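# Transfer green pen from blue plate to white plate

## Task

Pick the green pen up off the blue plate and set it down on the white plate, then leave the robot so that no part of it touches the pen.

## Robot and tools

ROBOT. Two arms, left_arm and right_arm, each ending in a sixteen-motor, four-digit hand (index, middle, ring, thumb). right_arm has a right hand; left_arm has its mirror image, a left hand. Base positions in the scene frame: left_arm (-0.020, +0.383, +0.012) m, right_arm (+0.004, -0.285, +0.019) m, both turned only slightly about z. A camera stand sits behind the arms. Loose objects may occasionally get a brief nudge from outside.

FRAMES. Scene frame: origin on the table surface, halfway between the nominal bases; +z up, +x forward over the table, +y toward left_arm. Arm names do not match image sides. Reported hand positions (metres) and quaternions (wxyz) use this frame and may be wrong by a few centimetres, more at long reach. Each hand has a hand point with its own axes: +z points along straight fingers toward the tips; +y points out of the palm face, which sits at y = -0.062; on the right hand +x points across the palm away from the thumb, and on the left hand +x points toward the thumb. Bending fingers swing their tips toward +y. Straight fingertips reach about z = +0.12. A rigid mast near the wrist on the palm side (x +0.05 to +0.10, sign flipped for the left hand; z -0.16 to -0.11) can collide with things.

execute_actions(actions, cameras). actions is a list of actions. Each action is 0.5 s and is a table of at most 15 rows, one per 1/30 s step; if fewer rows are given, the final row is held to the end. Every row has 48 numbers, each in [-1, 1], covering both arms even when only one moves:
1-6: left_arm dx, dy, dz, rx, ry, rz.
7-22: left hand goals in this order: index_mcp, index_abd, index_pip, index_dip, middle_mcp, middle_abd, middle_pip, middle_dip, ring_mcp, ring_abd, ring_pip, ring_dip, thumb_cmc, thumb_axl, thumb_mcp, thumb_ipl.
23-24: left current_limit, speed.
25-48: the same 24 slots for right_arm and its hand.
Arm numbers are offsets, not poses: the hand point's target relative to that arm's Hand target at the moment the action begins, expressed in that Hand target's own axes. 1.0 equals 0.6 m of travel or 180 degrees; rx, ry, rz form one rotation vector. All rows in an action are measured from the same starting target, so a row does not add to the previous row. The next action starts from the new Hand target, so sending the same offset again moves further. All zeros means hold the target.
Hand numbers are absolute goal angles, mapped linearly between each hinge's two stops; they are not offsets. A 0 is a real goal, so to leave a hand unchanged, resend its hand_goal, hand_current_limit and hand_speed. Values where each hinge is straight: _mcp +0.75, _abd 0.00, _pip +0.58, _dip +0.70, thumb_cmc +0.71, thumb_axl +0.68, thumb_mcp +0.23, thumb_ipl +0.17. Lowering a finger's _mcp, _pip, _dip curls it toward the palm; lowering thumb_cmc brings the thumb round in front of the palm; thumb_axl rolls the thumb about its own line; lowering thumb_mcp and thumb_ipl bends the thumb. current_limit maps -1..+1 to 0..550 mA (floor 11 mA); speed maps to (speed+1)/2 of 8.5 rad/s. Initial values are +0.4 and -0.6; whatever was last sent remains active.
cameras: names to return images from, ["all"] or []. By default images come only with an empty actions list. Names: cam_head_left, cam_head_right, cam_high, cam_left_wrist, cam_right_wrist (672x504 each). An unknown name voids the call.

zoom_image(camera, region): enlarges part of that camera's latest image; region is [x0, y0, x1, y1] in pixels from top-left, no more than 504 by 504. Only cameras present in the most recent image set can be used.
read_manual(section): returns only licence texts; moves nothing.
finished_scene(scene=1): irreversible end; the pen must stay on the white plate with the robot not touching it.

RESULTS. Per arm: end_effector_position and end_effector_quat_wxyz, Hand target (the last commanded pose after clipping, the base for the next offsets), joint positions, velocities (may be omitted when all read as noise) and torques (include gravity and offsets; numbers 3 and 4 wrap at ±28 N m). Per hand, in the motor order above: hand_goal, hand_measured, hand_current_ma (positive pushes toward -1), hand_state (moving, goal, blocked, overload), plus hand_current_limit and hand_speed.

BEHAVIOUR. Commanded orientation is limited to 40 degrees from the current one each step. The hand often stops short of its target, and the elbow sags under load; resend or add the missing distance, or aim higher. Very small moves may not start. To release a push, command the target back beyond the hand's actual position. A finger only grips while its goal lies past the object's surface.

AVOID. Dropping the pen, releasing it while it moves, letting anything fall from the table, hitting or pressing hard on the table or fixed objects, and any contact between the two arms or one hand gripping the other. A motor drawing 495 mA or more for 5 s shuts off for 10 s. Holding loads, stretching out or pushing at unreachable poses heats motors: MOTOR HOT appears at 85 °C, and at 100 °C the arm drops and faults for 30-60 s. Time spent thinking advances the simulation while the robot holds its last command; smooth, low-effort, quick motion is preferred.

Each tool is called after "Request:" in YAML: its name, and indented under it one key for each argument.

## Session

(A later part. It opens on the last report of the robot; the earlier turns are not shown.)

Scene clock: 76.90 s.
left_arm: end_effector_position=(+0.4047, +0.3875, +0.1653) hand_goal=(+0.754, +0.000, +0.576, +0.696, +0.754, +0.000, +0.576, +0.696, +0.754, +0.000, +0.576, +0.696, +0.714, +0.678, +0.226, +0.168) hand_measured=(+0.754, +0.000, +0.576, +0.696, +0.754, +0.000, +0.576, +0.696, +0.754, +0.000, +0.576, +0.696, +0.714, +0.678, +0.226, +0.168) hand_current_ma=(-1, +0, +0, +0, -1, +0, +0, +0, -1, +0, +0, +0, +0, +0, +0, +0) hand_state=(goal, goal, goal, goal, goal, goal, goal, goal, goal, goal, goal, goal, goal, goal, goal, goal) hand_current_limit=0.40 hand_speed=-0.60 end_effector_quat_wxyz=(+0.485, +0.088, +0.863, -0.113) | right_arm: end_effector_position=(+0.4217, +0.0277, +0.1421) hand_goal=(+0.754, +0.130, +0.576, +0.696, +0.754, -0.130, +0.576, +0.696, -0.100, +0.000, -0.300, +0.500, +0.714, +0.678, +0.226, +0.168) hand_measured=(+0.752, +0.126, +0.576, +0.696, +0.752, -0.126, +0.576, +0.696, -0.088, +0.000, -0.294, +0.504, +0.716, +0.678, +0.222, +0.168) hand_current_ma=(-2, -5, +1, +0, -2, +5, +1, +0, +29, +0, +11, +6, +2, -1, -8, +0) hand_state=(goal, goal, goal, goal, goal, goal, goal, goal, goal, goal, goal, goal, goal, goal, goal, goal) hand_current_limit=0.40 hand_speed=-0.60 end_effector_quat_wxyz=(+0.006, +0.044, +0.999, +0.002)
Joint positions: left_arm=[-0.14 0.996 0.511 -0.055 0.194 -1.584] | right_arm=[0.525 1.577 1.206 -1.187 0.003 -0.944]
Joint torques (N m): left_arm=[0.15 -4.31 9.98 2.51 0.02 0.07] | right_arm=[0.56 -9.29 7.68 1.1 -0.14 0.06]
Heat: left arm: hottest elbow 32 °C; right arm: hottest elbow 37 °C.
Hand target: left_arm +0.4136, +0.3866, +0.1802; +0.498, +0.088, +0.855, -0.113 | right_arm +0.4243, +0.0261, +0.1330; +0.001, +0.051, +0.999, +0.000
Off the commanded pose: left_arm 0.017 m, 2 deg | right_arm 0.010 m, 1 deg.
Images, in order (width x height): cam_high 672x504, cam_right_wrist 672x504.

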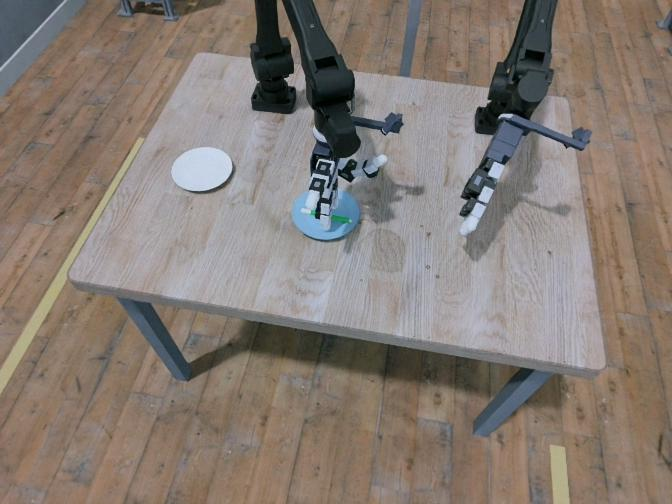

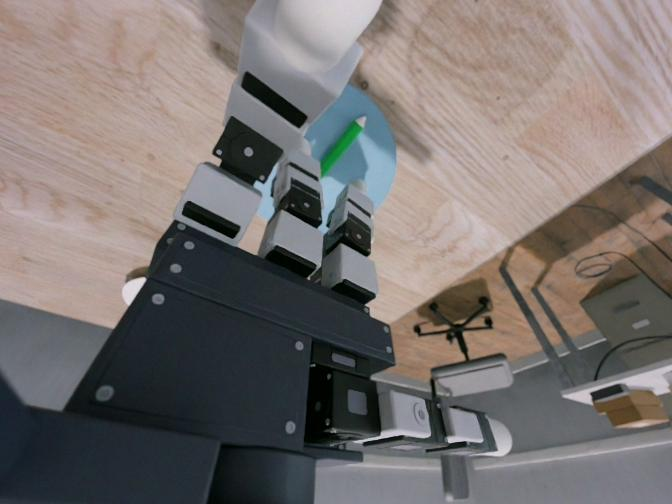

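Request:
execute_actions:
  actions:
    - [[0,0,0,0,0,0,0.754,0,0.576,0.696,0.754,0,0.576,0.696,0.754,0,0.576,0.696,0.714,0.678,0.226,0.168,0.4,-0.6,0,0,0.01,0,0,0,0.754,0.13,0.576,0.696,0.754,-0.13,0.576,0.696,-0.1,0,-0.3,0.5,0.714,0.678,0.226,0.168,0.4,-0.6]]

Request:
execute_actions:
  actions:
    - [[0,0,0,0,0,0,0.754,0,0.576,0.696,0.754,0,0.576,0.696,0.754,0,0.576,0.696,0.714,0.678,0.226,0.168,0.4,-0.6,0,0,0.007,0,0,0,0.754,0.13,0.576,0.696,0.754,-0.13,0.576,0.696,-0.1,0,-0.3,0.5,0.714,0.678,0.226,0.168,0.4,-0.6]]
  cameras: ["cam_high","cam_right_wrist"]

Request:
zoom_image:
  camera: "cam_high"
  region: [290, 160, 370, 240]

Scene clock: 78.50 s.
left_arm: end_effector_position=(+0.4047, +0.3875, +0.1653) hand_goal=(+0.754, +0.000, +0.576, +0.696, +0.754, +0.000, +0.576, +0.696, +0.754, +0.000, +0.576, +0.696, +0.714, +0.678, +0.226, +0.168) hand_measured=(+0.754, +0.000, +0.576, +0.696, +0.754, +0.000, +0.576, +0.696, +0.754, +0.000, +0.576, +0.696, +0.714, +0.678, +0.226, +0.168) hand_current_ma=(-1, +0, +0, +0, -1, +0, +0, +0, -1, +0, +0, +0, +0, +0, +0, +0) hand_state=(goal, goal, goal, goal, goal, goal, goal, goal, goal, goal, goal, goal, goal, goal, goal, goal) hand_current_limit=0.40 hand_speed=-0.60 end_effector_quat_wxyz=(+0.485, +0.088, +0.863, -0.113) | right_arm: end_effector_position=(+0.4216, +0.0277, +0.1361) hand_goal=(+0.754, +0.130, +0.576, +0.696, +0.754, -0.130, +0.576, +0.696, -0.100, +0.000, -0.300, +0.500, +0.714, +0.678, +0.226, +0.168) hand_measured=(+0.752, +0.126, +0.576, +0.696, +0.752, -0.128, +0.576, +0.696, -0.088, +0.000, -0.294, +0.504, +0.716, +0.678, +0.222, +0.168) hand_current_ma=(-2, -5, +1, +0, -2, +3, +1, +0, +29, +0, +11, +6, +2, -1, -8, +0) hand_state=(goal, goal, goal, goal, goal, goal, goal, goal, goal, goal, goal, goal, goal, goal, goal, goal) hand_current_limit=0.40 hand_speed=-0.60 end_effector_quat_wxyz=(+0.006, +0.044, +0.999, +0.002)
Joint positions: left_arm=[-0.14 0.996 0.511 -0.055 0.194 -1.584] | right_arm=[0.525 1.583 1.196 -1.172 0.003 -0.944]
Joint torques (N m): left_arm=[-0.03 -4.54 9.98 2.56 0.01 0.07] | right_arm=[1.26 -9.17 7.72 1.14 -0.16 0.05]
Heat: left arm: hottest elbow 33 °C; right arm: hottest elbow 37 °C.
Hand target: left_arm +0.4136, +0.3866, +0.1802; +0.498, +0.088, +0.855, -0.113 | right_arm +0.4243, +0.0261, +0.1270; +0.001, +0.051, +0.999, +0.000
Off the commanded pose: left_arm 0.017 m, 2 deg | right_arm 0.010 m, 1 deg.

Scene clock: 79.20 s.
left_arm: end_effector_position=(+0.4047, +0.3875, +0.1653) hand_goal=(+0.754, +0.000, +0.576, +0.696, +0.754, +0.000, +0.576, +0.696, +0.754, +0.000, +0.576, +0.696, +0.714, +0.678, +0.226, +0.168) hand_measured=(+0.754, +0.000, +0.576, +0.696, +0.754, +0.000, +0.576, +0.696, +0.754, +0.000, +0.576, +0.696, +0.714, +0.678, +0.226, +0.168) hand_current_ma=(-1, +0, +0, +0, -1, +0, +0, +0, -1, +0, +0, +0, +0, +0, +0, +0) hand_state=(goal, goal, goal, goal, goal, goal, goal, goal, goal, goal, goal, goal, goal, goal, goal, goal) hand_current_limit=0.40 hand_speed=-0.60 end_effector_quat_wxyz=(+0.485, +0.088, +0.863, -0.113) | right_arm: end_effector_position=(+0.4226, +0.0283, +0.1361) hand_goal=(+0.754, +0.130, +0.576, +0.696, +0.754, -0.130, +0.576, +0.696, -0.100, +0.000, -0.300, +0.500, +0.714, +0.678, +0.226, +0.168) hand_measured=(+0.752, +0.126, +0.576, +0.696, +0.758, -0.140, +0.578, +0.696, -0.088, +0.000, -0.294, +0.504, +0.716, +0.678, +0.222, +0.168) hand_current_ma=(-2, -5, +1, +0, +8, -19, +3, +0, +29, +0, +11, +6, +2, -1, -8, +0) hand_state=(goal, goal, goal, goal, goal, goal, goal, goal, goal, goal, goal, goal, goal, goal, goal, goal) hand_current_limit=0.40 hand_speed=-0.60 end_effector_quat_wxyz=(+0.008, +0.044, +0.999, +0.004)
Joint positions: left_arm=[-0.14 0.996 0.511 -0.055 0.194 -1.584] | right_arm=[0.525 1.583 1.195 -1.165 0.003 -0.944]
Joint torques (N m): left_arm=[0.44 -4.54 10.03 2.52 -0.02 0.08] | right_arm=[0.62 -8.64 7.23 1.33 -0.15 0.06]
Heat: left arm: hottest elbow 33 °C; right arm: hottest elbow 37 °C.
Hand target: left_arm +0.4136, +0.3866, +0.1802; +0.498, +0.088, +0.855, -0.113 | right_arm +0.4243, +0.0261, +0.1228; +0.001, +0.051, +0.999, +0.000
Off the commanded pose: left_arm 0.017 m, 2 deg | right_arm 0.014 m, 1 deg.
Images, in order (width x height): cam_high 672x504, cam_right_wrist 672x504.

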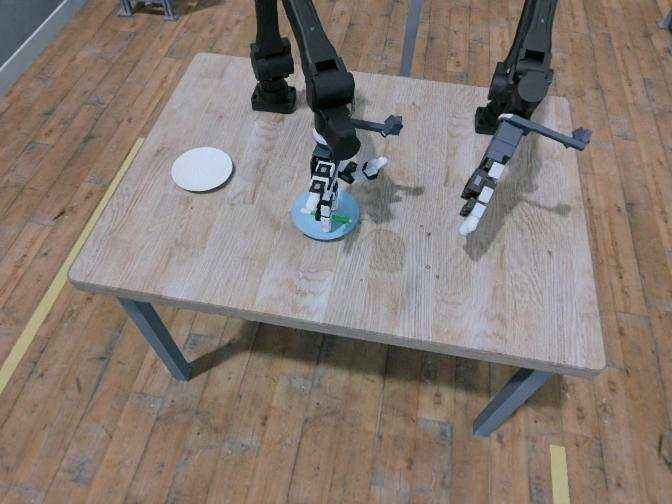

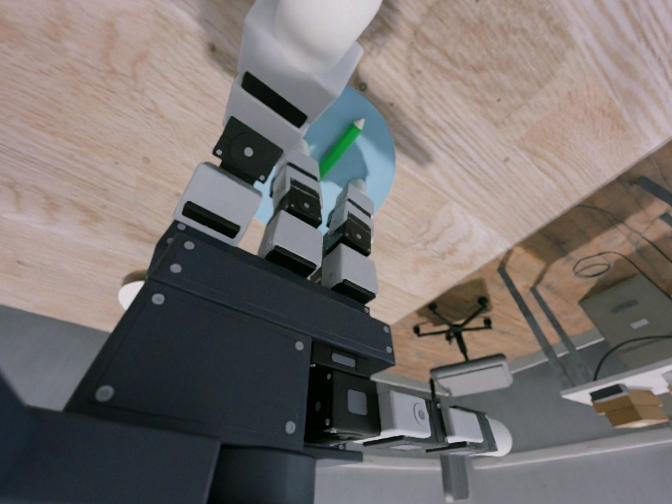

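Scaled by 6.300 from the camera's 672x504 image, which has a finer 960x720 frame.

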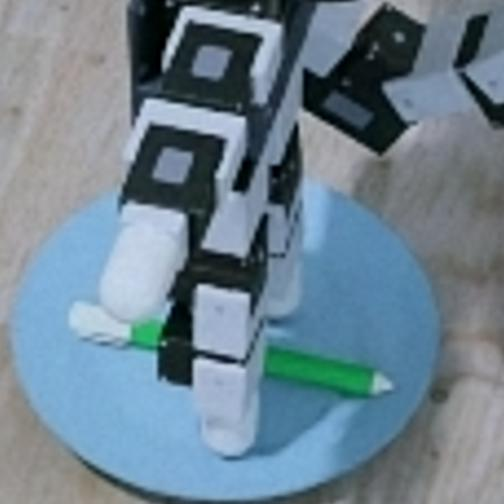

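Request:
execute_actions:
  actions:
    - [[0,0,0,0,0,0,0.754,0,0.576,0.696,0.754,0,0.576,0.696,0.754,0,0.576,0.696,0.714,0.678,0.226,0.168,0.4,-0.6,0,0,-0.011,0,0.006,0,0.754,0.13,0.576,0.696,0.754,-0.13,0.576,0.696,-0.1,0,-0.3,0.5,0.714,0.678,0.226,0.168,0.4,-0.6]]
    - [[0,0,0,0,0,0,0.754,0,0.576,0.696,0.754,0,0.576,0.696,0.754,0,0.576,0.696,0.714,0.678,0.226,0.168,0.4,-0.6,0,0,0,0,0,0,0.754,0,0.576,0.696,0.754,0,0.576,0.696,-0.1,0,-0.3,0.5,0.714,0.678,0.226,0.168,0.4,-0.9]]
    - [[0,0,0,0,0,0,0.754,0,0.576,0.696,0.754,0,0.576,0.696,0.754,0,0.576,0.696,0.714,0.678,0.226,0.168,0.4,-0.6,0,0,0,0,0,0,0.754,-0.15,0.576,0.696,0.754,0.15,0.576,0.696,-0.1,0,-0.3,0.5,0.714,0.678,0.226,0.168,0.4,-0.85]]
  cameras: ["cam_high","cam_right_wrist"]

Request:
zoom_image:
  camera: "cam_high"
  region: [290, 160, 370, 240]

Request:
zoom_image:
  camera: "cam_right_wrist"
  region: [260, 90, 400, 230]

Scene clock: 83.13 s.
left_arm: end_effector_position=(+0.4047, +0.3875, +0.1653) hand_goal=(+0.754, +0.000, +0.576, +0.696, +0.754, +0.000, +0.576, +0.696, +0.754, +0.000, +0.576, +0.696, +0.714, +0.678, +0.226, +0.168) hand_measured=(+0.754, +0.000, +0.576, +0.696, +0.754, +0.000, +0.576, +0.696, +0.754, +0.000, +0.576, +0.696, +0.714, +0.678, +0.226, +0.168) hand_current_ma=(-1, +0, +0, +0, -1, +0, +0, +0, -1, +0, +0, +0, +0, +0, +0, +0) hand_state=(goal, goal, goal, goal, goal, goal, goal, goal, goal, goal, goal, goal, goal, goal, goal, goal) hand_current_limit=0.40 hand_speed=-0.60 end_effector_quat_wxyz=(+0.485, +0.088, +0.863, -0.113) | right_arm: end_effector_position=(+0.4206, +0.0273, +0.1360) hand_goal=(+0.754, -0.150, +0.576, +0.696, +0.754, +0.150, +0.576, +0.696, -0.100, +0.000, -0.300, +0.500, +0.714, +0.678, +0.226, +0.168) hand_measured=(+0.752, -0.072, +0.576, +0.696, +0.754, +0.088, +0.578, +0.696, -0.088, +0.000, -0.294, +0.504, +0.716, +0.678, +0.222, +0.168) hand_current_ma=(-4, +243, +0, +0, +1, -183, +4, +1, +29, +0, +11, +6, +2, -1, -8, +0) hand_state=(goal, blocked, goal, goal, goal, blocked, goal, goal, goal, goal, goal, goal, goal, goal, goal, goal) hand_current_limit=0.40 hand_speed=-0.85 end_effector_quat_wxyz=(+0.001, +0.046, +0.999, +0.005)
Joint positions: left_arm=[-0.14 0.996 0.511 -0.055 0.194 -1.584] | right_arm=[0.522 1.583 1.195 -1.175 -0.007 -0.944]
Joint torques (N m): left_arm=[0.09 -4.48 10.03 2.51 -0.01 0.07] | right_arm=[0.67 -8.53 9.02 0.18 -0.22 0.01]
Heat: left arm: hottest elbow 33 °C; right arm: hottest elbow 37 °C.
Hand target: left_arm +0.4136, +0.3866, +0.1802; +0.498, +0.088, +0.855, -0.113 | right_arm +0.4244, +0.0260, +0.1294; -0.008, +0.051, +0.999, +0.000
Off the commanded pose: left_arm 0.017 m, 2 deg | right_arm 0.008 m, 1 deg.
Images, in order (width x height): cam_high 672x504, cam_right_wrist 672x504.

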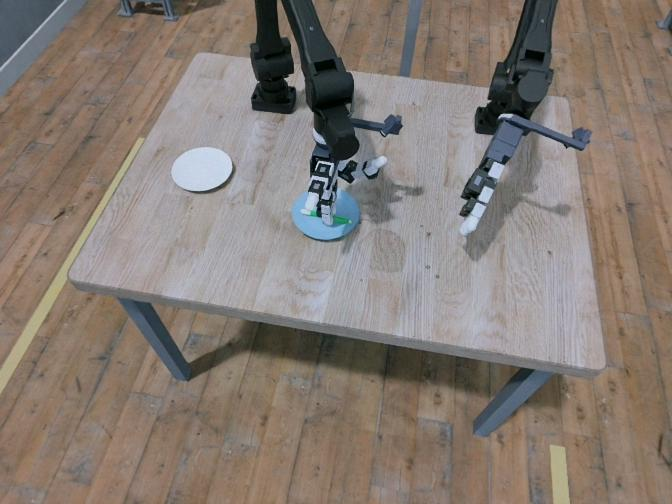

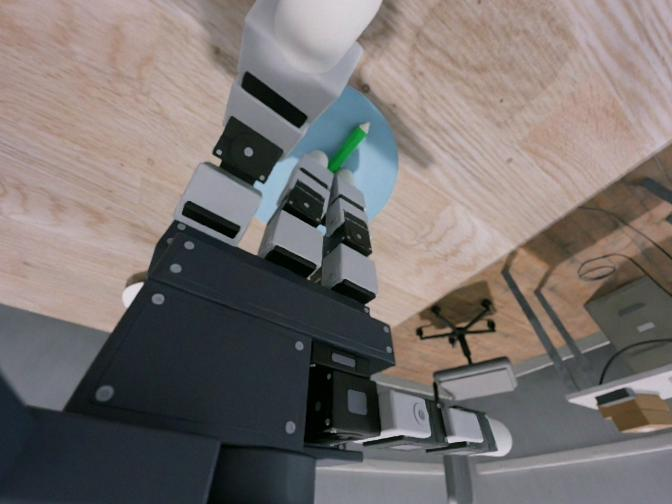

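Scaled by 6.300 from the camera's 672x504 image, which has a finer 960x720 frame.

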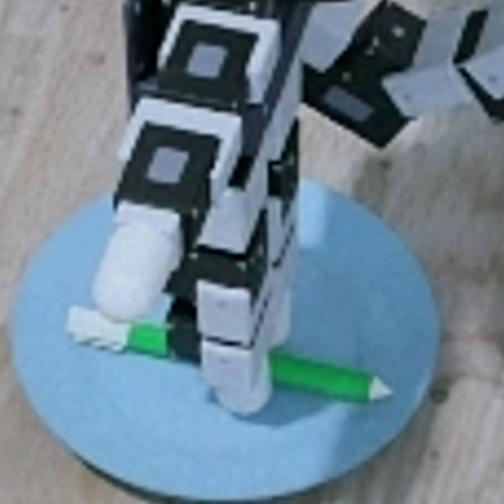

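Scaled by 3.600 from the camera's 672x504 image, which has a finer 960x720 frame.

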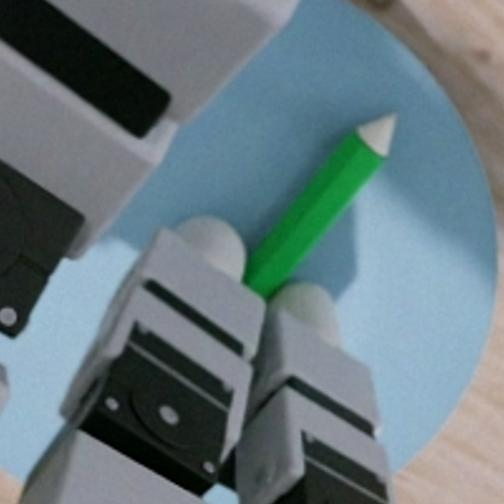

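Request:
execute_actions:
  actions:
    - [[0,0,0,0,0,0,0.754,0,0.576,0.696,0.754,0,0.576,0.696,0.754,0,0.576,0.696,0.714,0.678,0.226,0.168,0.4,-0.6,0,0,-0.01,0,0,0,0.754,-0.15,0.576,0.696,0.754,0.15,0.576,0.696,-0.1,0,-0.3,0.5,0.714,0.678,0.226,0.168,0.4,-0.85],[0,0,0,0,0,0,0.754,0,0.576,0.696,0.754,0,0.576,0.696,0.754,0,0.576,0.696,0.714,0.678,0.226,0.168,0.4,-0.6,0,0,-0.02,0,0,0,0.754,-0.15,0.576,0.696,0.754,0.15,0.576,0.696,-0.1,0,-0.3,0.5,0.714,0.678,0.226,0.168,0.4,-0.85],[0,0,0,0,0,0,0.754,0,0.576,0.696,0.754,0,0.576,0.696,0.754,0,0.576,0.696,0.714,0.678,0.226,0.168,0.4,-0.6,0,0,-0.035,0,0,0,0.754,-0.15,0.576,0.696,0.754,0.15,0.576,0.696,-0.1,0,-0.3,0.5,0.714,0.678,0.226,0.168,0.4,-0.85],[0,0,0,0,0,0,0.754,0,0.576,0.696,0.754,0,0.576,0.696,0.754,0,0.576,0.696,0.714,0.678,0.226,0.168,0.4,-0.6,0,0,-0.05,0,0,0,0.754,-0.15,0.576,0.696,0.754,0.15,0.576,0.696,-0.1,0,-0.3,0.5,0.714,0.678,0.226,0.168,0.4,-0.85]]
  cameras: ["cam_high","cam_right_wrist"]

Request:
zoom_image:
  camera: "cam_high"
  region: [290, 150, 380, 240]

Request:
zoom_image:
  camera: "cam_right_wrist"
  region: [260, 90, 400, 230]

Scene clock: 85.57 s.
left_arm: end_effector_position=(+0.4047, +0.3875, +0.1653) hand_goal=(+0.754, +0.000, +0.576, +0.696, +0.754, +0.000, +0.576, +0.696, +0.754, +0.000, +0.576, +0.696, +0.714, +0.678, +0.226, +0.168) hand_measured=(+0.754, +0.000, +0.576, +0.696, +0.754, +0.000, +0.576, +0.696, +0.754, +0.000, +0.576, +0.696, +0.714, +0.678, +0.226, +0.168) hand_current_ma=(-1, +0, +0, +0, -1, +0, +0, +0, -1, +0, +0, +0, +0, +0, +0, +0) hand_state=(goal, goal, goal, goal, goal, goal, goal, goal, goal, goal, goal, goal, goal, goal, goal, goal) hand_current_limit=0.40 hand_speed=-0.60 end_effector_quat_wxyz=(+0.485, +0.088, +0.863, -0.113) | right_arm: end_effector_position=(+0.4065, +0.0192, +0.1351) hand_goal=(+0.754, -0.150, +0.576, +0.696, +0.754, +0.150, +0.576, +0.696, -0.100, +0.000, -0.300, +0.500, +0.714, +0.678, +0.226, +0.168) hand_measured=(+0.746, -0.072, +0.572, +0.696, +0.754, +0.090, +0.578, +0.696, -0.088, +0.000, -0.294, +0.504, +0.716, +0.678, +0.222, +0.168) hand_current_ma=(-17, +238, -7, -1, -1, -172, +2, +1, +29, +0, +11, +6, +2, -1, -8, +0) hand_state=(goal, blocked, goal, goal, goal, blocked, goal, goal, goal, goal, goal, goal, goal, goal, goal, goal) hand_current_limit=0.40 hand_speed=-0.85 end_effector_quat_wxyz=(-0.029, +0.046, +0.998, -0.014)
Joint positions: left_arm=[-0.14 0.996 0.511 -0.055 0.194 -1.584] | right_arm=[0.522 1.583 1.204 -1.255 -0.008 -0.944]
Joint torques (N m): left_arm=[0.26 -4.66 10.02 2.56 -0.01 0.07] | right_arm=[0.67 -11.16 11.66 0.01 -0.16 -0.01]
Heat: left arm: hottest elbow 33 °C; right arm: hottest elbow 37 °C.
Hand target: left_arm +0.4136, +0.3866, +0.1802; +0.498, +0.088, +0.855, -0.113 | right_arm +0.4249, +0.0260, +0.1594; -0.008, +0.051, +0.999, +0.001
Off the commanded pose: left_arm 0.017 m, 2 deg | right_arm 0.031 m, 3 deg.
Images, in order (width x height): cam_high 672x504, cam_right_wrist 672x504.

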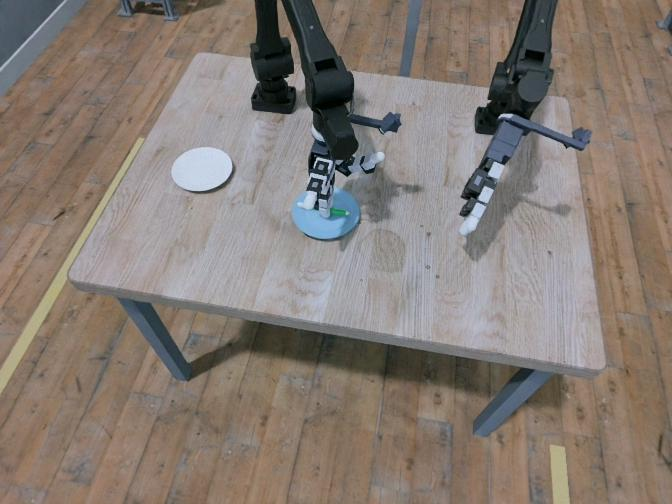

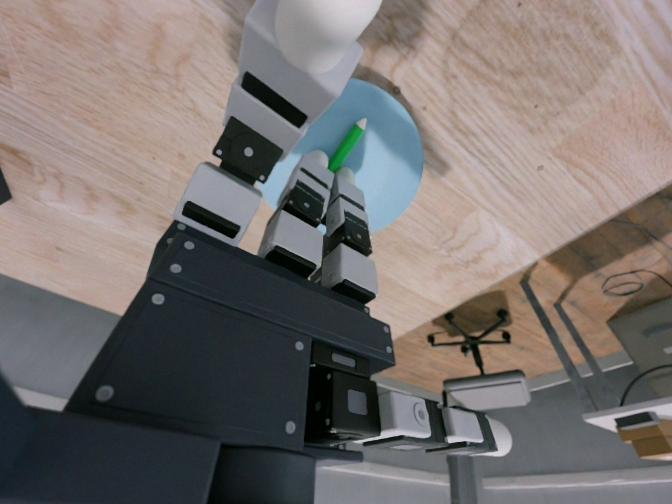

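Scaled by 5.600 from the camera's 672x504 image, which has a finer 960x720 frame.

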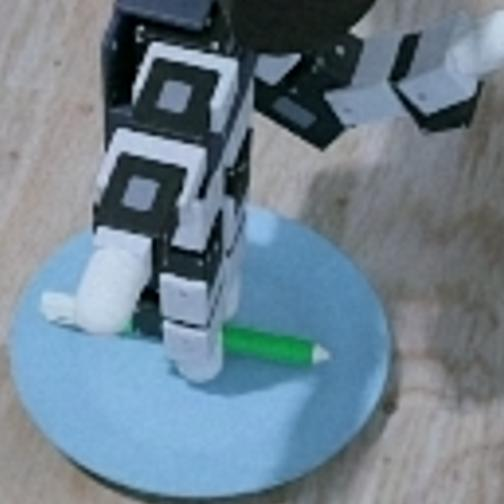

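Scaled by 3.600 from the camera's 672x504 image, which has a finer 960x720 frame.

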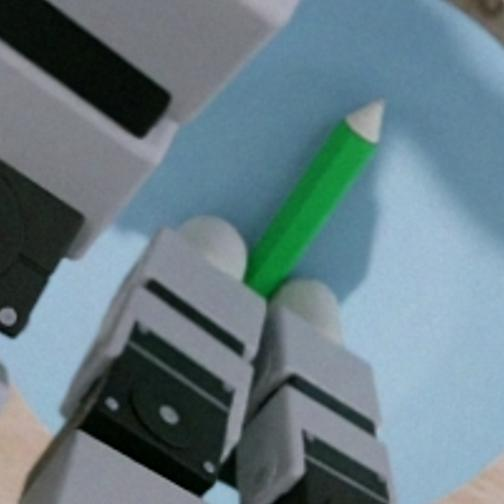

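Request:
execute_actions:
  actions:
    - [[0,0,0,0,0,0,0.754,0,0.576,0.696,0.754,0,0.576,0.696,0.754,0,0.576,0.696,0.714,0.678,0.226,0.168,0.4,-0.6,0,0,-0.01,0,0,0,0.754,-0.15,0.576,0.696,0.754,0.15,0.576,0.696,-0.1,0,-0.3,0.5,0.714,0.678,0.226,0.168,0.4,-0.85],[0,0,0,0,0,0,0.754,0,0.576,0.696,0.754,0,0.576,0.696,0.754,0,0.576,0.696,0.714,0.678,0.226,0.168,0.4,-0.6,0,0,-0.02,0,0,0,0.754,-0.15,0.576,0.696,0.754,0.15,0.576,0.696,-0.1,0,-0.3,0.5,0.714,0.678,0.226,0.168,0.4,-0.85],[0,0,0,0,0,0,0.754,0,0.576,0.696,0.754,0,0.576,0.696,0.754,0,0.576,0.696,0.714,0.678,0.226,0.168,0.4,-0.6,0,0,-0.03,0,0,0,0.754,-0.15,0.576,0.696,0.754,0.15,0.576,0.696,-0.1,0,-0.3,0.5,0.714,0.678,0.226,0.168,0.4,-0.85],[0,0,0,0,0,0,0.754,0,0.576,0.696,0.754,0,0.576,0.696,0.754,0,0.576,0.696,0.714,0.678,0.226,0.168,0.4,-0.6,0,0,-0.04,0,0,0,0.754,-0.15,0.576,0.696,0.754,0.15,0.576,0.696,-0.1,0,-0.3,0.5,0.714,0.678,0.226,0.168,0.4,-0.85]]

Scene clock: 87.93 s.
left_arm: end_effector_position=(+0.4047, +0.3875, +0.1653) hand_goal=(+0.754, +0.000, +0.576, +0.696, +0.754, +0.000, +0.576, +0.696, +0.754, +0.000, +0.576, +0.696, +0.714, +0.678, +0.226, +0.168) hand_measured=(+0.754, +0.000, +0.576, +0.696, +0.754, +0.000, +0.576, +0.696, +0.754, +0.000, +0.576, +0.696, +0.714, +0.678, +0.226, +0.168) hand_current_ma=(-1, +0, +0, +0, -1, +0, +0, +0, -1, +0, +0, +0, +0, +0, +0, +0) hand_state=(goal, goal, goal, goal, goal, goal, goal, goal, goal, goal, goal, goal, goal, goal, goal, goal) hand_current_limit=0.40 hand_speed=-0.60 end_effector_quat_wxyz=(+0.485, +0.088, +0.863, -0.113) | right_arm: end_effector_position=(+0.4083, +0.0203, +0.1563) hand_goal=(+0.754, -0.150, +0.576, +0.696, +0.754, +0.150, +0.576, +0.696, -0.100, +0.000, -0.300, +0.500, +0.714, +0.678, +0.226, +0.168) hand_measured=(+0.746, -0.072, +0.572, +0.696, +0.754, +0.090, +0.578, +0.696, -0.088, +0.000, -0.294, +0.504, +0.716, +0.678, +0.222, +0.168) hand_current_ma=(-17, +238, -7, -1, -1, -172, +2, +1, +29, +0, +11, +6, +2, -1, -8, +0) hand_state=(goal, blocked, goal, goal, goal, blocked, goal, goal, goal, goal, goal, goal, goal, goal, goal, goal) hand_current_limit=0.40 hand_speed=-0.85 end_effector_quat_wxyz=(-0.031, +0.046, +0.998, -0.015)
Joint positions: left_arm=[-0.14 0.996 0.511 -0.055 0.194 -1.584] | right_arm=[0.522 1.572 1.251 -1.318 -0.008 -0.944]
Joint torques (N m): left_arm=[0.32 -4.78 10.13 2.54 0 0.05] | right_arm=[0.67 -10.99 12.1 0.08 -0.17 0.03]
Heat: left arm: hottest elbow 33 °C; right arm: hottest elbow 37 °C.
Hand target: left_arm +0.4136, +0.3866, +0.1802; +0.498, +0.088, +0.855, -0.113 | right_arm +0.4253, +0.0259, +0.1835; -0.008, +0.051, +0.999, +0.001
Off the commanded pose: left_arm 0.017 m, 2 deg | right_arm 0.033 m, 3 deg.

Request:
execute_actions:
  actions:
    - [[0,0,0,0,0,0,0.754,0,0.576,0.696,0.754,0,0.576,0.696,0.754,0,0.576,0.696,0.714,0.678,0.226,0.168,0.4,-0.6,0,0,-0.02,0,0,0,0.754,-0.15,0.576,0.696,0.754,0.15,0.576,0.696,-0.1,0,-0.3,0.5,0.714,0.678,0.226,0.168,0.4,-0.85],[0,0,0,0,0,0,0.754,0,0.576,0.696,0.754,0,0.576,0.696,0.754,0,0.576,0.696,0.714,0.678,0.226,0.168,0.4,-0.6,0,0,-0.04,0,0,0,0.754,-0.15,0.576,0.696,0.754,0.15,0.576,0.696,-0.1,0,-0.3,0.5,0.714,0.678,0.226,0.168,0.4,-0.85],[0,0,0,0,0,0,0.754,0,0.576,0.696,0.754,0,0.576,0.696,0.754,0,0.576,0.696,0.714,0.678,0.226,0.168,0.4,-0.6,0,0,-0.06,0,0,0,0.754,-0.15,0.576,0.696,0.754,0.15,0.576,0.696,-0.1,0,-0.3,0.5,0.714,0.678,0.226,0.168,0.4,-0.85],[0,0,0,0,0,0,0.754,0,0.576,0.696,0.754,0,0.576,0.696,0.754,0,0.576,0.696,0.714,0.678,0.226,0.168,0.4,-0.6,0,0,-0.08,0,0,0,0.754,-0.15,0.576,0.696,0.754,0.15,0.576,0.696,-0.1,0,-0.3,0.5,0.714,0.678,0.226,0.168,0.4,-0.85]]
  cameras: ["cam_high","cam_right_wrist"]

Request:
zoom_image:
  camera: "cam_high"
  region: [290, 150, 380, 240]

Request:
zoom_image:
  camera: "cam_right_wrist"
  region: [260, 90, 400, 230]

Scene clock: 91.90 s.
left_arm: end_effector_position=(+0.4047, +0.3875, +0.1653) hand_goal=(+0.754, +0.000, +0.576, +0.696, +0.754, +0.000, +0.576, +0.696, +0.754, +0.000, +0.576, +0.696, +0.714, +0.678, +0.226, +0.168) hand_measured=(+0.754, +0.000, +0.576, +0.696, +0.754, +0.000, +0.576, +0.696, +0.754, +0.000, +0.576, +0.696, +0.714, +0.678, +0.226, +0.168) hand_current_ma=(-1, +0, +0, +0, -1, +0, +0, +0, -1, +0, +0, +0, +0, +0, +0, +0) hand_state=(goal, goal, goal, goal, goal, goal, goal, goal, goal, goal, goal, goal, goal, goal, goal, goal) hand_current_limit=0.40 hand_speed=-0.60 end_effector_quat_wxyz=(+0.485, +0.088, +0.863, -0.113) | right_arm: end_effector_position=(+0.4117, +0.0218, +0.2102) hand_goal=(+0.754, -0.150, +0.576, +0.696, +0.754, +0.150, +0.576, +0.696, -0.100, +0.000, -0.300, +0.500, +0.714, +0.678, +0.226, +0.168) hand_measured=(+0.746, -0.072, +0.572, +0.696, +0.754, +0.090, +0.578, +0.696, -0.088, +0.000, -0.294, +0.504, +0.716, +0.678, +0.222, +0.168) hand_current_ma=(-17, +238, -7, -1, -1, -172, +2, +1, +29, +0, +11, +6, +2, -1, -8, +0) hand_state=(goal, blocked, goal, goal, goal, blocked, goal, goal, goal, goal, goal, goal, goal, goal, goal, goal) hand_current_limit=0.40 hand_speed=-0.85 end_effector_quat_wxyz=(-0.025, +0.046, +0.999, -0.011)
Joint positions: left_arm=[-0.14 0.996 0.511 -0.055 0.194 -1.584] | right_arm=[0.521 1.538 1.355 -1.442 -0.008 -0.944]
Joint torques (N m): left_arm=[0.44 -4.6 10.04 2.51 -0.03 0.08] | right_arm=[0.5 -10.34 12.31 0.18 -0.15 0.03]
Heat: left arm: hottest elbow 33 °C; right arm: hottest elbow 38 °C.
Hand target: left_arm +0.4136, +0.3866, +0.1802; +0.498, +0.088, +0.855, -0.113 | right_arm +0.4260, +0.0259, +0.2314; -0.008, +0.051, +0.999, +0.000
Off the commanded pose: left_arm 0.017 m, 2 deg | right_arm 0.026 m, 2 deg.
Images, in order (width x height): cam_high 672x504, cam_right_wrist 672x504.

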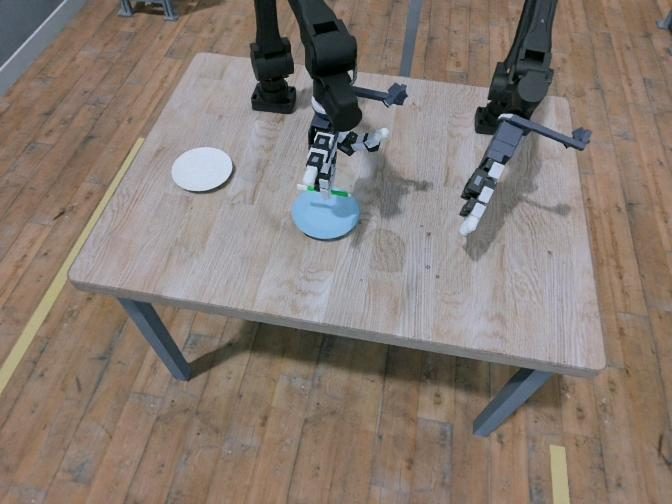

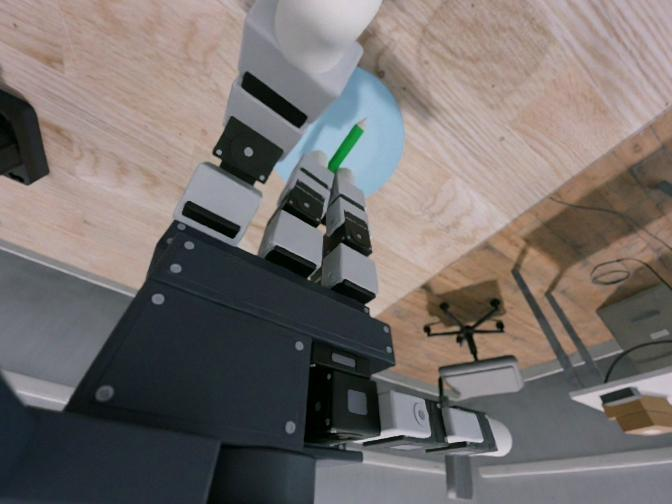

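Scaled by 5.600 from the camera's 672x504 image, which has a finer 960x720 frame.

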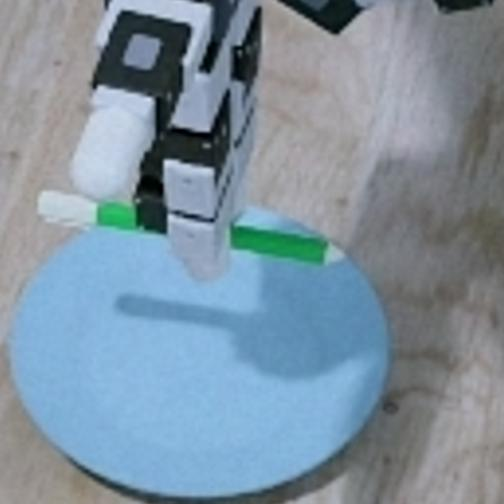

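Scaled by 3.600 from the camera's 672x504 image, which has a finer 960x720 frame.

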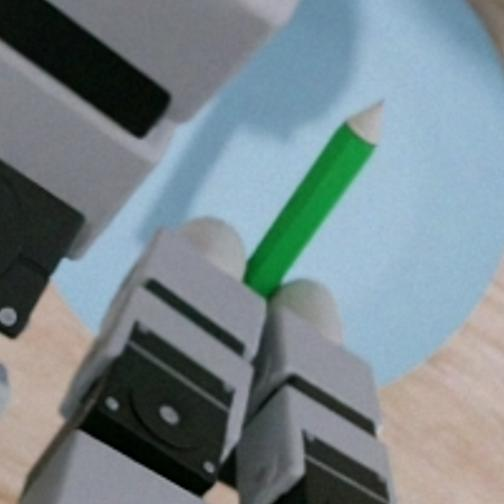

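Request:
execute_actions:
  actions:
    - [[0,0,0,0,0,0,0.754,0,0.576,0.696,0.754,0,0.576,0.696,0.754,0,0.576,0.696,0.714,0.678,0.226,0.168,0.4,-0.6,0.002,-0.04,0,0,0,0.01,0.754,-0.15,0.576,0.696,0.754,0.15,0.576,0.696,-0.1,0,-0.3,0.5,0.714,0.678,0.226,0.168,0.4,-0.85],[0,0,0,0,0,0,0.754,0,0.576,0.696,0.754,0,0.576,0.696,0.754,0,0.576,0.696,0.714,0.678,0.226,0.168,0.4,-0.6,0.004,-0.08,0,0,0,0.02,0.754,-0.15,0.576,0.696,0.754,0.15,0.576,0.696,-0.1,0,-0.3,0.5,0.714,0.678,0.226,0.168,0.4,-0.85],[0,0,0,0,0,0,0.754,0,0.576,0.696,0.754,0,0.576,0.696,0.754,0,0.576,0.696,0.714,0.678,0.226,0.168,0.4,-0.6,0.0064,-0.13,0,0,0,0.033,0.754,-0.15,0.576,0.696,0.754,0.15,0.576,0.696,-0.1,0,-0.3,0.5,0.714,0.678,0.226,0.168,0.4,-0.85]]
    - [[0,0,0,0,0,0,0.754,0,0.576,0.696,0.754,0,0.576,0.696,0.754,0,0.576,0.696,0.714,0.678,0.226,0.168,0.4,-0.6,-0.0035,-0.065,0,0,0,0.016,0.754,-0.15,0.576,0.696,0.754,0.15,0.576,0.696,-0.1,0,-0.3,0.5,0.714,0.678,0.226,0.168,0.4,-0.85],[0,0,0,0,0,0,0.754,0,0.576,0.696,0.754,0,0.576,0.696,0.754,0,0.576,0.696,0.714,0.678,0.226,0.168,0.4,-0.6,-0.0071,-0.13,0,0,0,0.033,0.754,-0.15,0.576,0.696,0.754,0.15,0.576,0.696,-0.1,0,-0.3,0.5,0.714,0.678,0.226,0.168,0.4,-0.85]]
    - [[0,0,0,0,0,0,0.754,0,0.576,0.696,0.754,0,0.576,0.696,0.754,0,0.576,0.696,0.714,0.678,0.226,0.168,0.4,-0.6,-0.01,-0.064,0,0,0,0.016,0.754,-0.15,0.576,0.696,0.754,0.15,0.576,0.696,-0.1,0,-0.3,0.5,0.714,0.678,0.226,0.168,0.4,-0.85],[0,0,0,0,0,0,0.754,0,0.576,0.696,0.754,0,0.576,0.696,0.754,0,0.576,0.696,0.714,0.678,0.226,0.168,0.4,-0.6,-0.0206,-0.128,0,0,0,0.033,0.754,-0.15,0.576,0.696,0.754,0.15,0.576,0.696,-0.1,0,-0.3,0.5,0.714,0.678,0.226,0.168,0.4,-0.85]]
  cameras: ["cam_high","cam_right_wrist"]

Scene clock: 97.17 s.
left_arm: end_effector_position=(+0.4047, +0.3875, +0.1653) hand_goal=(+0.754, +0.000, +0.576, +0.696, +0.754, +0.000, +0.576, +0.696, +0.754, +0.000, +0.576, +0.696, +0.714, +0.678, +0.226, +0.168) hand_measured=(+0.754, +0.000, +0.576, +0.696, +0.754, +0.000, +0.576, +0.696, +0.754, +0.000, +0.576, +0.696, +0.714, +0.678, +0.226, +0.168) hand_current_ma=(-1, +0, +0, +0, -1, +0, +0, +0, -1, +0, +0, +0, +0, +0, +0, +0) hand_state=(goal, goal, goal, goal, goal, goal, goal, goal, goal, goal, goal, goal, goal, goal, goal, goal) hand_current_limit=0.40 hand_speed=-0.60 end_effector_quat_wxyz=(+0.485, +0.088, +0.863, -0.113) | right_arm: end_effector_position=(+0.3939, -0.2050, +0.2285) hand_goal=(+0.754, -0.150, +0.576, +0.696, +0.754, +0.150, +0.576, +0.696, -0.100, +0.000, -0.300, +0.500, +0.714, +0.678, +0.226, +0.168) hand_measured=(+0.750, -0.074, +0.572, +0.696, +0.754, +0.090, +0.578, +0.696, -0.088, +0.000, -0.294, +0.504, +0.714, +0.678, +0.222, +0.168) hand_current_ma=(-8, +235, -7, -1, +0, -172, +2, +1, +29, +0, +11, +6, +0, -1, -8, +0) hand_state=(goal, blocked, goal, goal, goal, blocked, goal, goal, goal, goal, goal, goal, goal, goal, goal, goal) hand_current_limit=0.40 hand_speed=-0.85 end_effector_quat_wxyz=(-0.009, +0.209, +0.978, -0.002)
Joint positions: left_arm=[-0.14 0.996 0.511 -0.055 0.194 -1.584] | right_arm=[0.023 1.235 1.098 -1.452 0 -1.113]
Joint torques (N m): left_arm=[0.26 -4.37 10.11 2.56 0 0.09] | right_arm=[0.85 -6.53 8.46 0.23 -0.18 -0.11]
Heat: left arm: hottest elbow 33 °C; right arm: hottest elbow 38 °C.
Hand target: left_arm +0.4136, +0.3866, +0.1802; +0.498, +0.088, +0.855, -0.113 | right_arm +0.3908, -0.2055, +0.2315; -0.008, +0.205, +0.979, -0.001
Off the commanded pose: left_arm 0.017 m, 2 deg | right_arm 0.004 m, 0 deg.
Images, in order (width x height): cam_high 672x504, cam_right_wrist 672x504.

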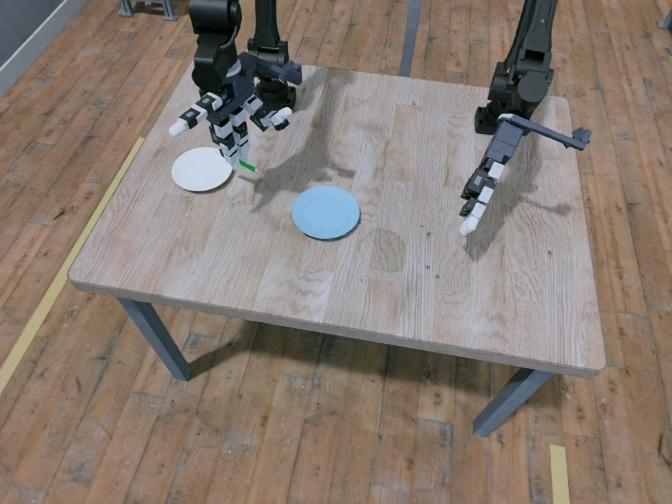

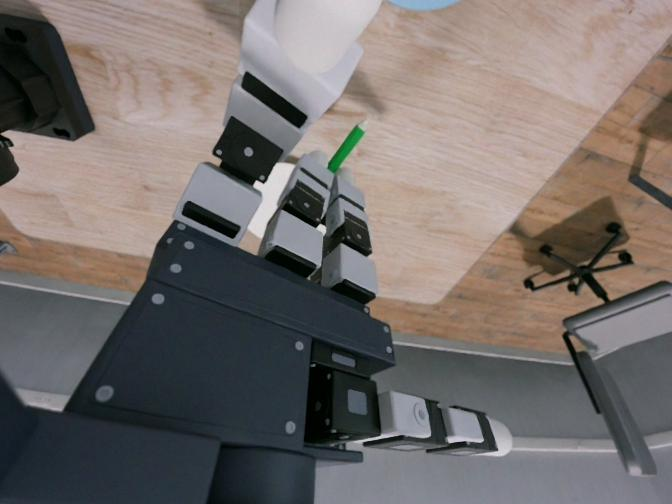

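Request:
execute_actions:
  actions:
    - [[0,0,0,0,0,0,0.754,0,0.576,0.696,0.754,0,0.576,0.696,0.754,0,0.576,0.696,0.714,0.678,0.226,0.168,0.4,-0.6,-0.0016,-0.056,0,0,0,0.016,0.754,-0.15,0.576,0.696,0.754,0.15,0.576,0.696,-0.1,0,-0.3,0.5,0.714,0.678,0.226,0.168,0.4,-0.85],[0,0,0,0,0,0,0.754,0,0.576,0.696,0.754,0,0.576,0.696,0.754,0,0.576,0.696,0.714,0.678,0.226,0.168,0.4,-0.6,-0.0031,-0.1135,0,0,0,0.033,0.754,-0.15,0.576,0.696,0.754,0.15,0.576,0.696,-0.1,0,-0.3,0.5,0.714,0.678,0.226,0.168,0.4,-0.85]]
    - [[0,0,0,0,0,0,0.754,0,0.576,0.696,0.754,0,0.576,0.696,0.754,0,0.576,0.696,0.714,0.678,0.226,0.168,0.4,-0.6,-0.007,-0.056,0.03,0,0,0.016,0.754,-0.15,0.576,0.696,0.754,0.15,0.576,0.696,-0.1,0,-0.3,0.5,0.714,0.678,0.226,0.168,0.4,-0.85],[0,0,0,0,0,0,0.754,0,0.576,0.696,0.754,0,0.576,0.696,0.754,0,0.576,0.696,0.714,0.678,0.226,0.168,0.4,-0.6,-0.015,-0.1126,0.067,0,0,0.033,0.754,-0.15,0.576,0.696,0.754,0.15,0.576,0.696,-0.1,0,-0.3,0.5,0.714,0.678,0.226,0.168,0.4,-0.85]]
  cameras: ["cam_high","cam_right_wrist","cam_head_left"]

Request:
zoom_image:
  camera: "cam_high"
  region: [150, 100, 270, 220]

Request:
zoom_image:
  camera: "cam_right_wrist"
  region: [220, 50, 440, 250]

Scene clock: 101.60 s.
left_arm: end_effector_position=(+0.4047, +0.3875, +0.1653) hand_goal=(+0.754, +0.000, +0.576, +0.696, +0.754, +0.000, +0.576, +0.696, +0.754, +0.000, +0.576, +0.696, +0.714, +0.678, +0.226, +0.168) hand_measured=(+0.754, +0.000, +0.576, +0.696, +0.754, +0.000, +0.576, +0.696, +0.754, +0.000, +0.576, +0.696, +0.714, +0.678, +0.226, +0.168) hand_current_ma=(-1, +0, +0, +0, -1, +0, +0, +0, -1, +0, +0, +0, +0, +0, +0, +0) hand_state=(goal, goal, goal, goal, goal, goal, goal, goal, goal, goal, goal, goal, goal, goal, goal, goal) hand_current_limit=0.40 hand_speed=-0.60 end_effector_quat_wxyz=(+0.485, +0.088, +0.863, -0.113) | right_arm: end_effector_position=(+0.3377, -0.3293, +0.1881) hand_goal=(+0.754, -0.150, +0.576, +0.696, +0.754, +0.150, +0.576, +0.696, -0.100, +0.000, -0.300, +0.500, +0.714, +0.678, +0.226, +0.168) hand_measured=(+0.750, -0.074, +0.572, +0.696, +0.754, +0.090, +0.578, +0.696, -0.088, +0.000, -0.294, +0.504, +0.714, +0.678, +0.222, +0.168) hand_current_ma=(-8, +235, -7, -1, +0, -172, +2, +1, +29, +0, +11, +6, -1, -1, -8, +0) hand_state=(goal, blocked, goal, goal, goal, blocked, goal, goal, goal, goal, goal, goal, goal, goal, goal, goal) hand_current_limit=0.40 hand_speed=-0.85 end_effector_quat_wxyz=(-0.018, +0.307, +0.952, -0.003)
Joint positions: left_arm=[-0.14 0.996 0.511 -0.055 0.194 -1.584] | right_arm=[-0.366 1.126 0.907 -1.388 0.007 -1.3]
Joint torques (N m): left_arm=[0.5 -4.66 10.03 2.48 0 0.1] | right_arm=[0.38 -4.95 8.34 1.02 -0.18 -0.09]
Heat: left arm: hottest elbow 33 °C; right arm: hottest elbow 38 °C.
Hand target: left_arm +0.4136, +0.3866, +0.1802; +0.498, +0.088, +0.855, -0.113 | right_arm +0.3389, -0.3316, +0.1919; -0.008, +0.305, +0.952, -0.002
Off the commanded pose: left_arm 0.017 m, 2 deg | right_arm 0.005 m, 1 deg.
Images, in order (width x height): cam_head_left 672x504, cam_high 672x504, cam_right_wrist 672x504.

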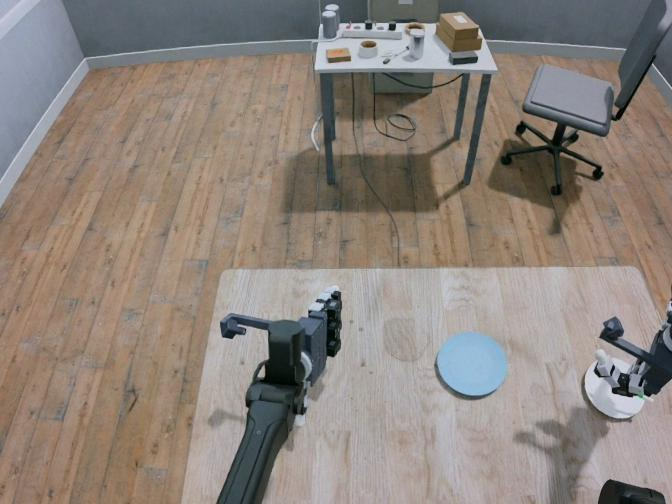

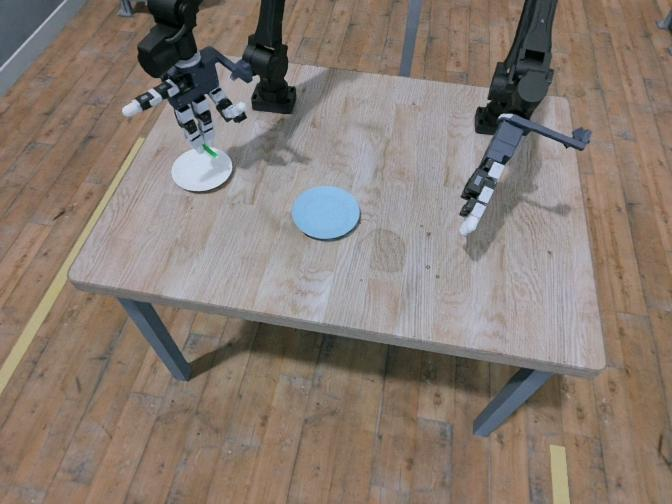

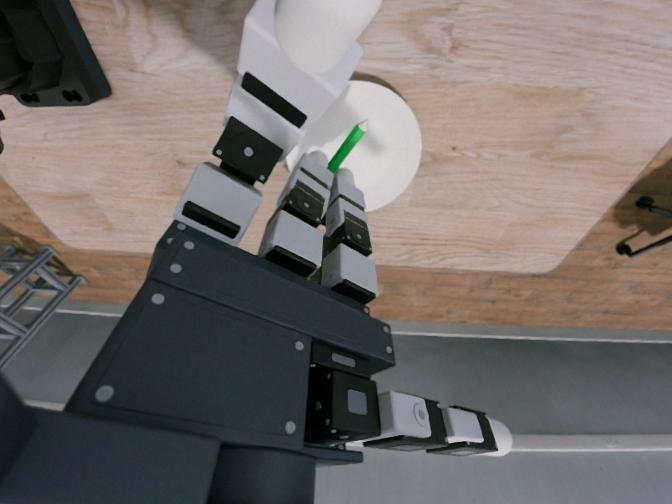

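Scaled by 4.200 from the camera's 672x504 image, which has a finer 960x720 frame.

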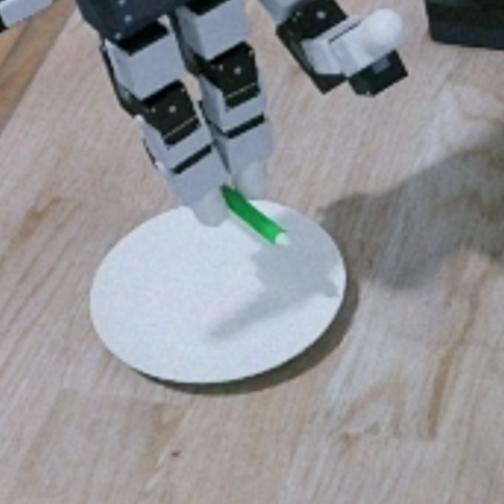

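Scaled by 2.291 from the camera's 672x504 image, which has a finer 960x720 frame.

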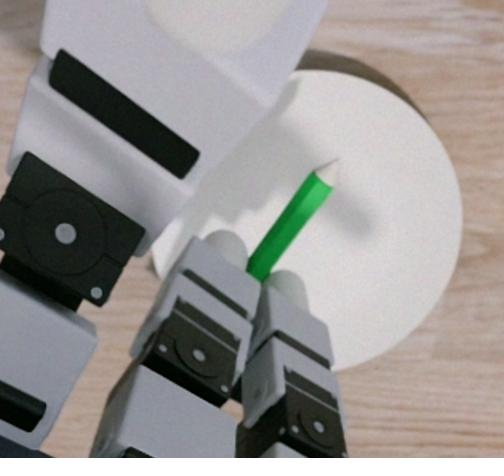

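Request:
execute_actions:
  actions:
    - [[0,0,0,0,0,0,0.754,0,0.576,0.696,0.754,0,0.576,0.696,0.754,0,0.576,0.696,0.714,0.678,0.226,0.168,0.4,-0.6,-0.017,0.005,0.03,0,0,0,0.754,-0.15,0.576,0.696,0.754,0.15,0.576,0.696,-0.1,0,-0.3,0.5,0.714,0.678,0.226,0.168,0.4,-0.85],[0,0,0,0,0,0,0.754,0,0.576,0.696,0.754,0,0.576,0.696,0.754,0,0.576,0.696,0.714,0.678,0.226,0.168,0.4,-0.6,-0.034,0.01,0.055,0,0,0,0.754,-0.15,0.576,0.696,0.754,0.15,0.576,0.696,-0.1,0,-0.3,0.5,0.714,0.678,0.226,0.168,0.4,-0.85]]
  cameras: ["cam_high","cam_right_wrist","cam_head_left"]

Request:
zoom_image:
  camera: "cam_high"
  region: [150, 100, 270, 220]

Request:
zoom_image:
  camera: "cam_right_wrist"
  region: [220, 50, 440, 250]

Request:
zoom_image:
  camera: "cam_head_left"
  region: [560, 300, 672, 430]

Scene clock: 105.37 s.
left_arm: end_effector_position=(+0.4047, +0.3875, +0.1653) hand_goal=(+0.754, +0.000, +0.576, +0.696, +0.754, +0.000, +0.576, +0.696, +0.754, +0.000, +0.576, +0.696, +0.714, +0.678, +0.226, +0.168) hand_measured=(+0.754, +0.000, +0.576, +0.696, +0.754, +0.000, +0.576, +0.696, +0.754, +0.000, +0.576, +0.696, +0.714, +0.678, +0.226, +0.168) hand_current_ma=(-1, +0, +0, +0, -1, +0, +0, +0, -1, +0, +0, +0, +0, +0, +0, +0) hand_state=(goal, goal, goal, goal, goal, goal, goal, goal, goal, goal, goal, goal, goal, goal, goal, goal) hand_current_limit=0.40 hand_speed=-0.60 end_effector_quat_wxyz=(+0.485, +0.088, +0.863, -0.113) | right_arm: end_effector_position=(+0.3569, -0.3362, +0.1606) hand_goal=(+0.754, -0.150, +0.576, +0.696, +0.754, +0.150, +0.576, +0.696, -0.100, +0.000, -0.300, +0.500, +0.714, +0.678, +0.226, +0.168) hand_measured=(+0.750, -0.074, +0.572, +0.696, +0.754, +0.090, +0.578, +0.696, -0.088, +0.000, -0.294, +0.504, +0.714, +0.678, +0.222, +0.168) hand_current_ma=(-8, +235, -7, -1, +0, -172, +2, +1, +29, +0, +11, +6, -1, -1, -8, +0) hand_state=(goal, blocked, goal, goal, goal, blocked, goal, goal, goal, goal, goal, goal, goal, goal, goal, goal) hand_current_limit=0.40 hand_speed=-0.85 end_effector_quat_wxyz=(-0.009, +0.306, +0.952, -0.003)
Joint positions: left_arm=[-0.14 0.996 0.511 -0.055 0.194 -1.584] | right_arm=[-0.367 1.194 0.882 -1.278 0.006 -1.302]
Joint torques (N m): left_arm=[0.38 -4.78 10.1 2.4 -0.01 0.07] | right_arm=[0.67 -4.54 8.36 0.9 -0.21 -0.11]
Heat: left arm: hottest elbow 34 °C; right arm: hottest elbow 37 °C.
Hand target: left_arm +0.4136, +0.3866, +0.1802; +0.498, +0.088, +0.855, -0.113 | right_arm +0.3585, -0.3386, +0.1587; -0.008, +0.305, +0.952, -0.002
Off the commanded pose: left_arm 0.017 m, 2 deg | right_arm 0.003 m, 0 deg.
Images, in order (width x height): cam_head_left 672x504, cam_high 672x504, cam_right_wrist 672x504.

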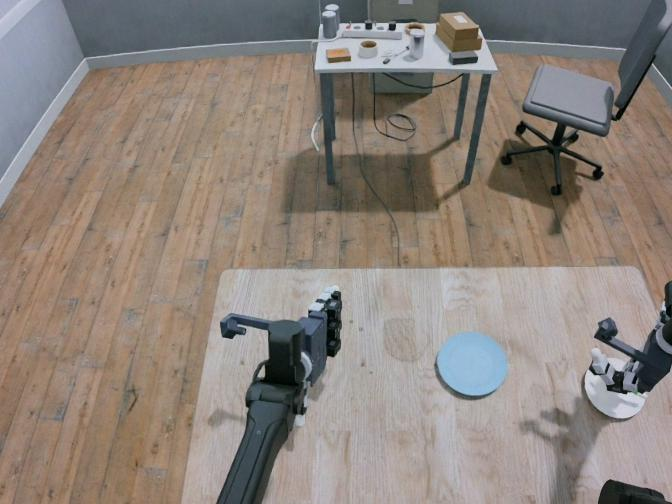

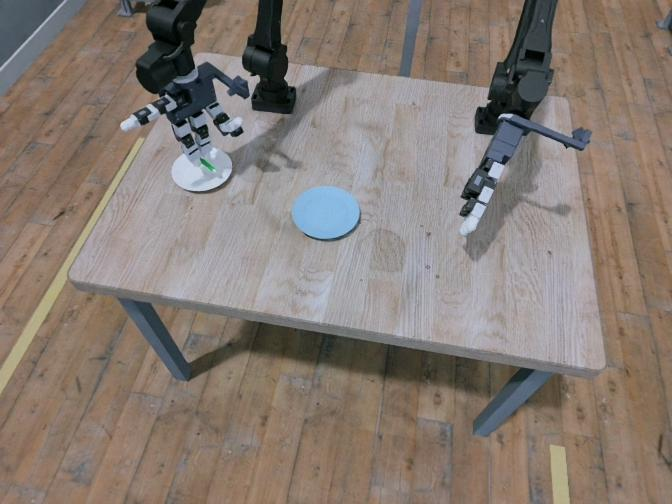

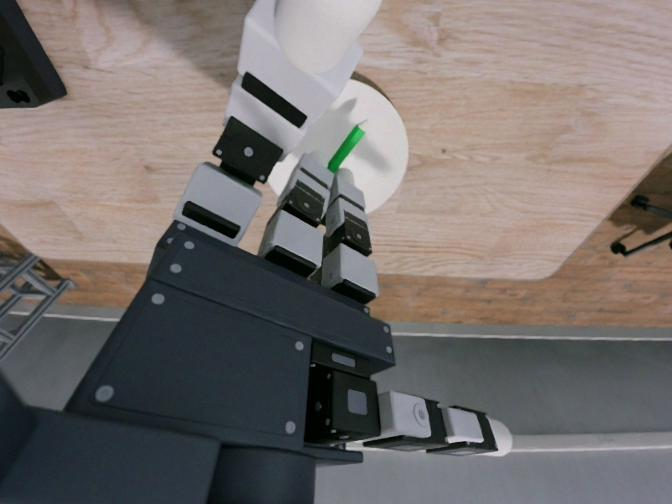

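Scaled by 4.200 from the camera's 672x504 image, which has a finer 960x720 frame.

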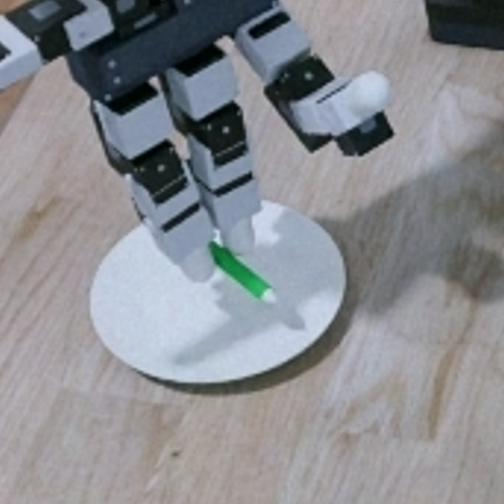

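Scaled by 2.291 from the camera's 672x504 image, which has a finer 960x720 frame.

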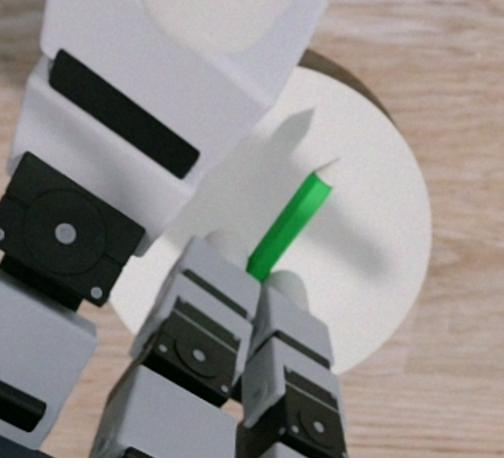

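Scaled by 3.877 from the camera's 672x504 image, which has a finer 960x720 frame.

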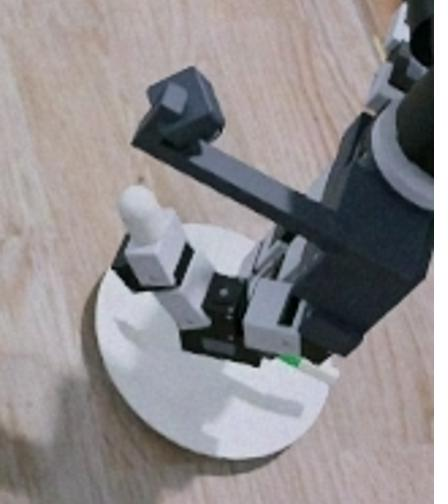

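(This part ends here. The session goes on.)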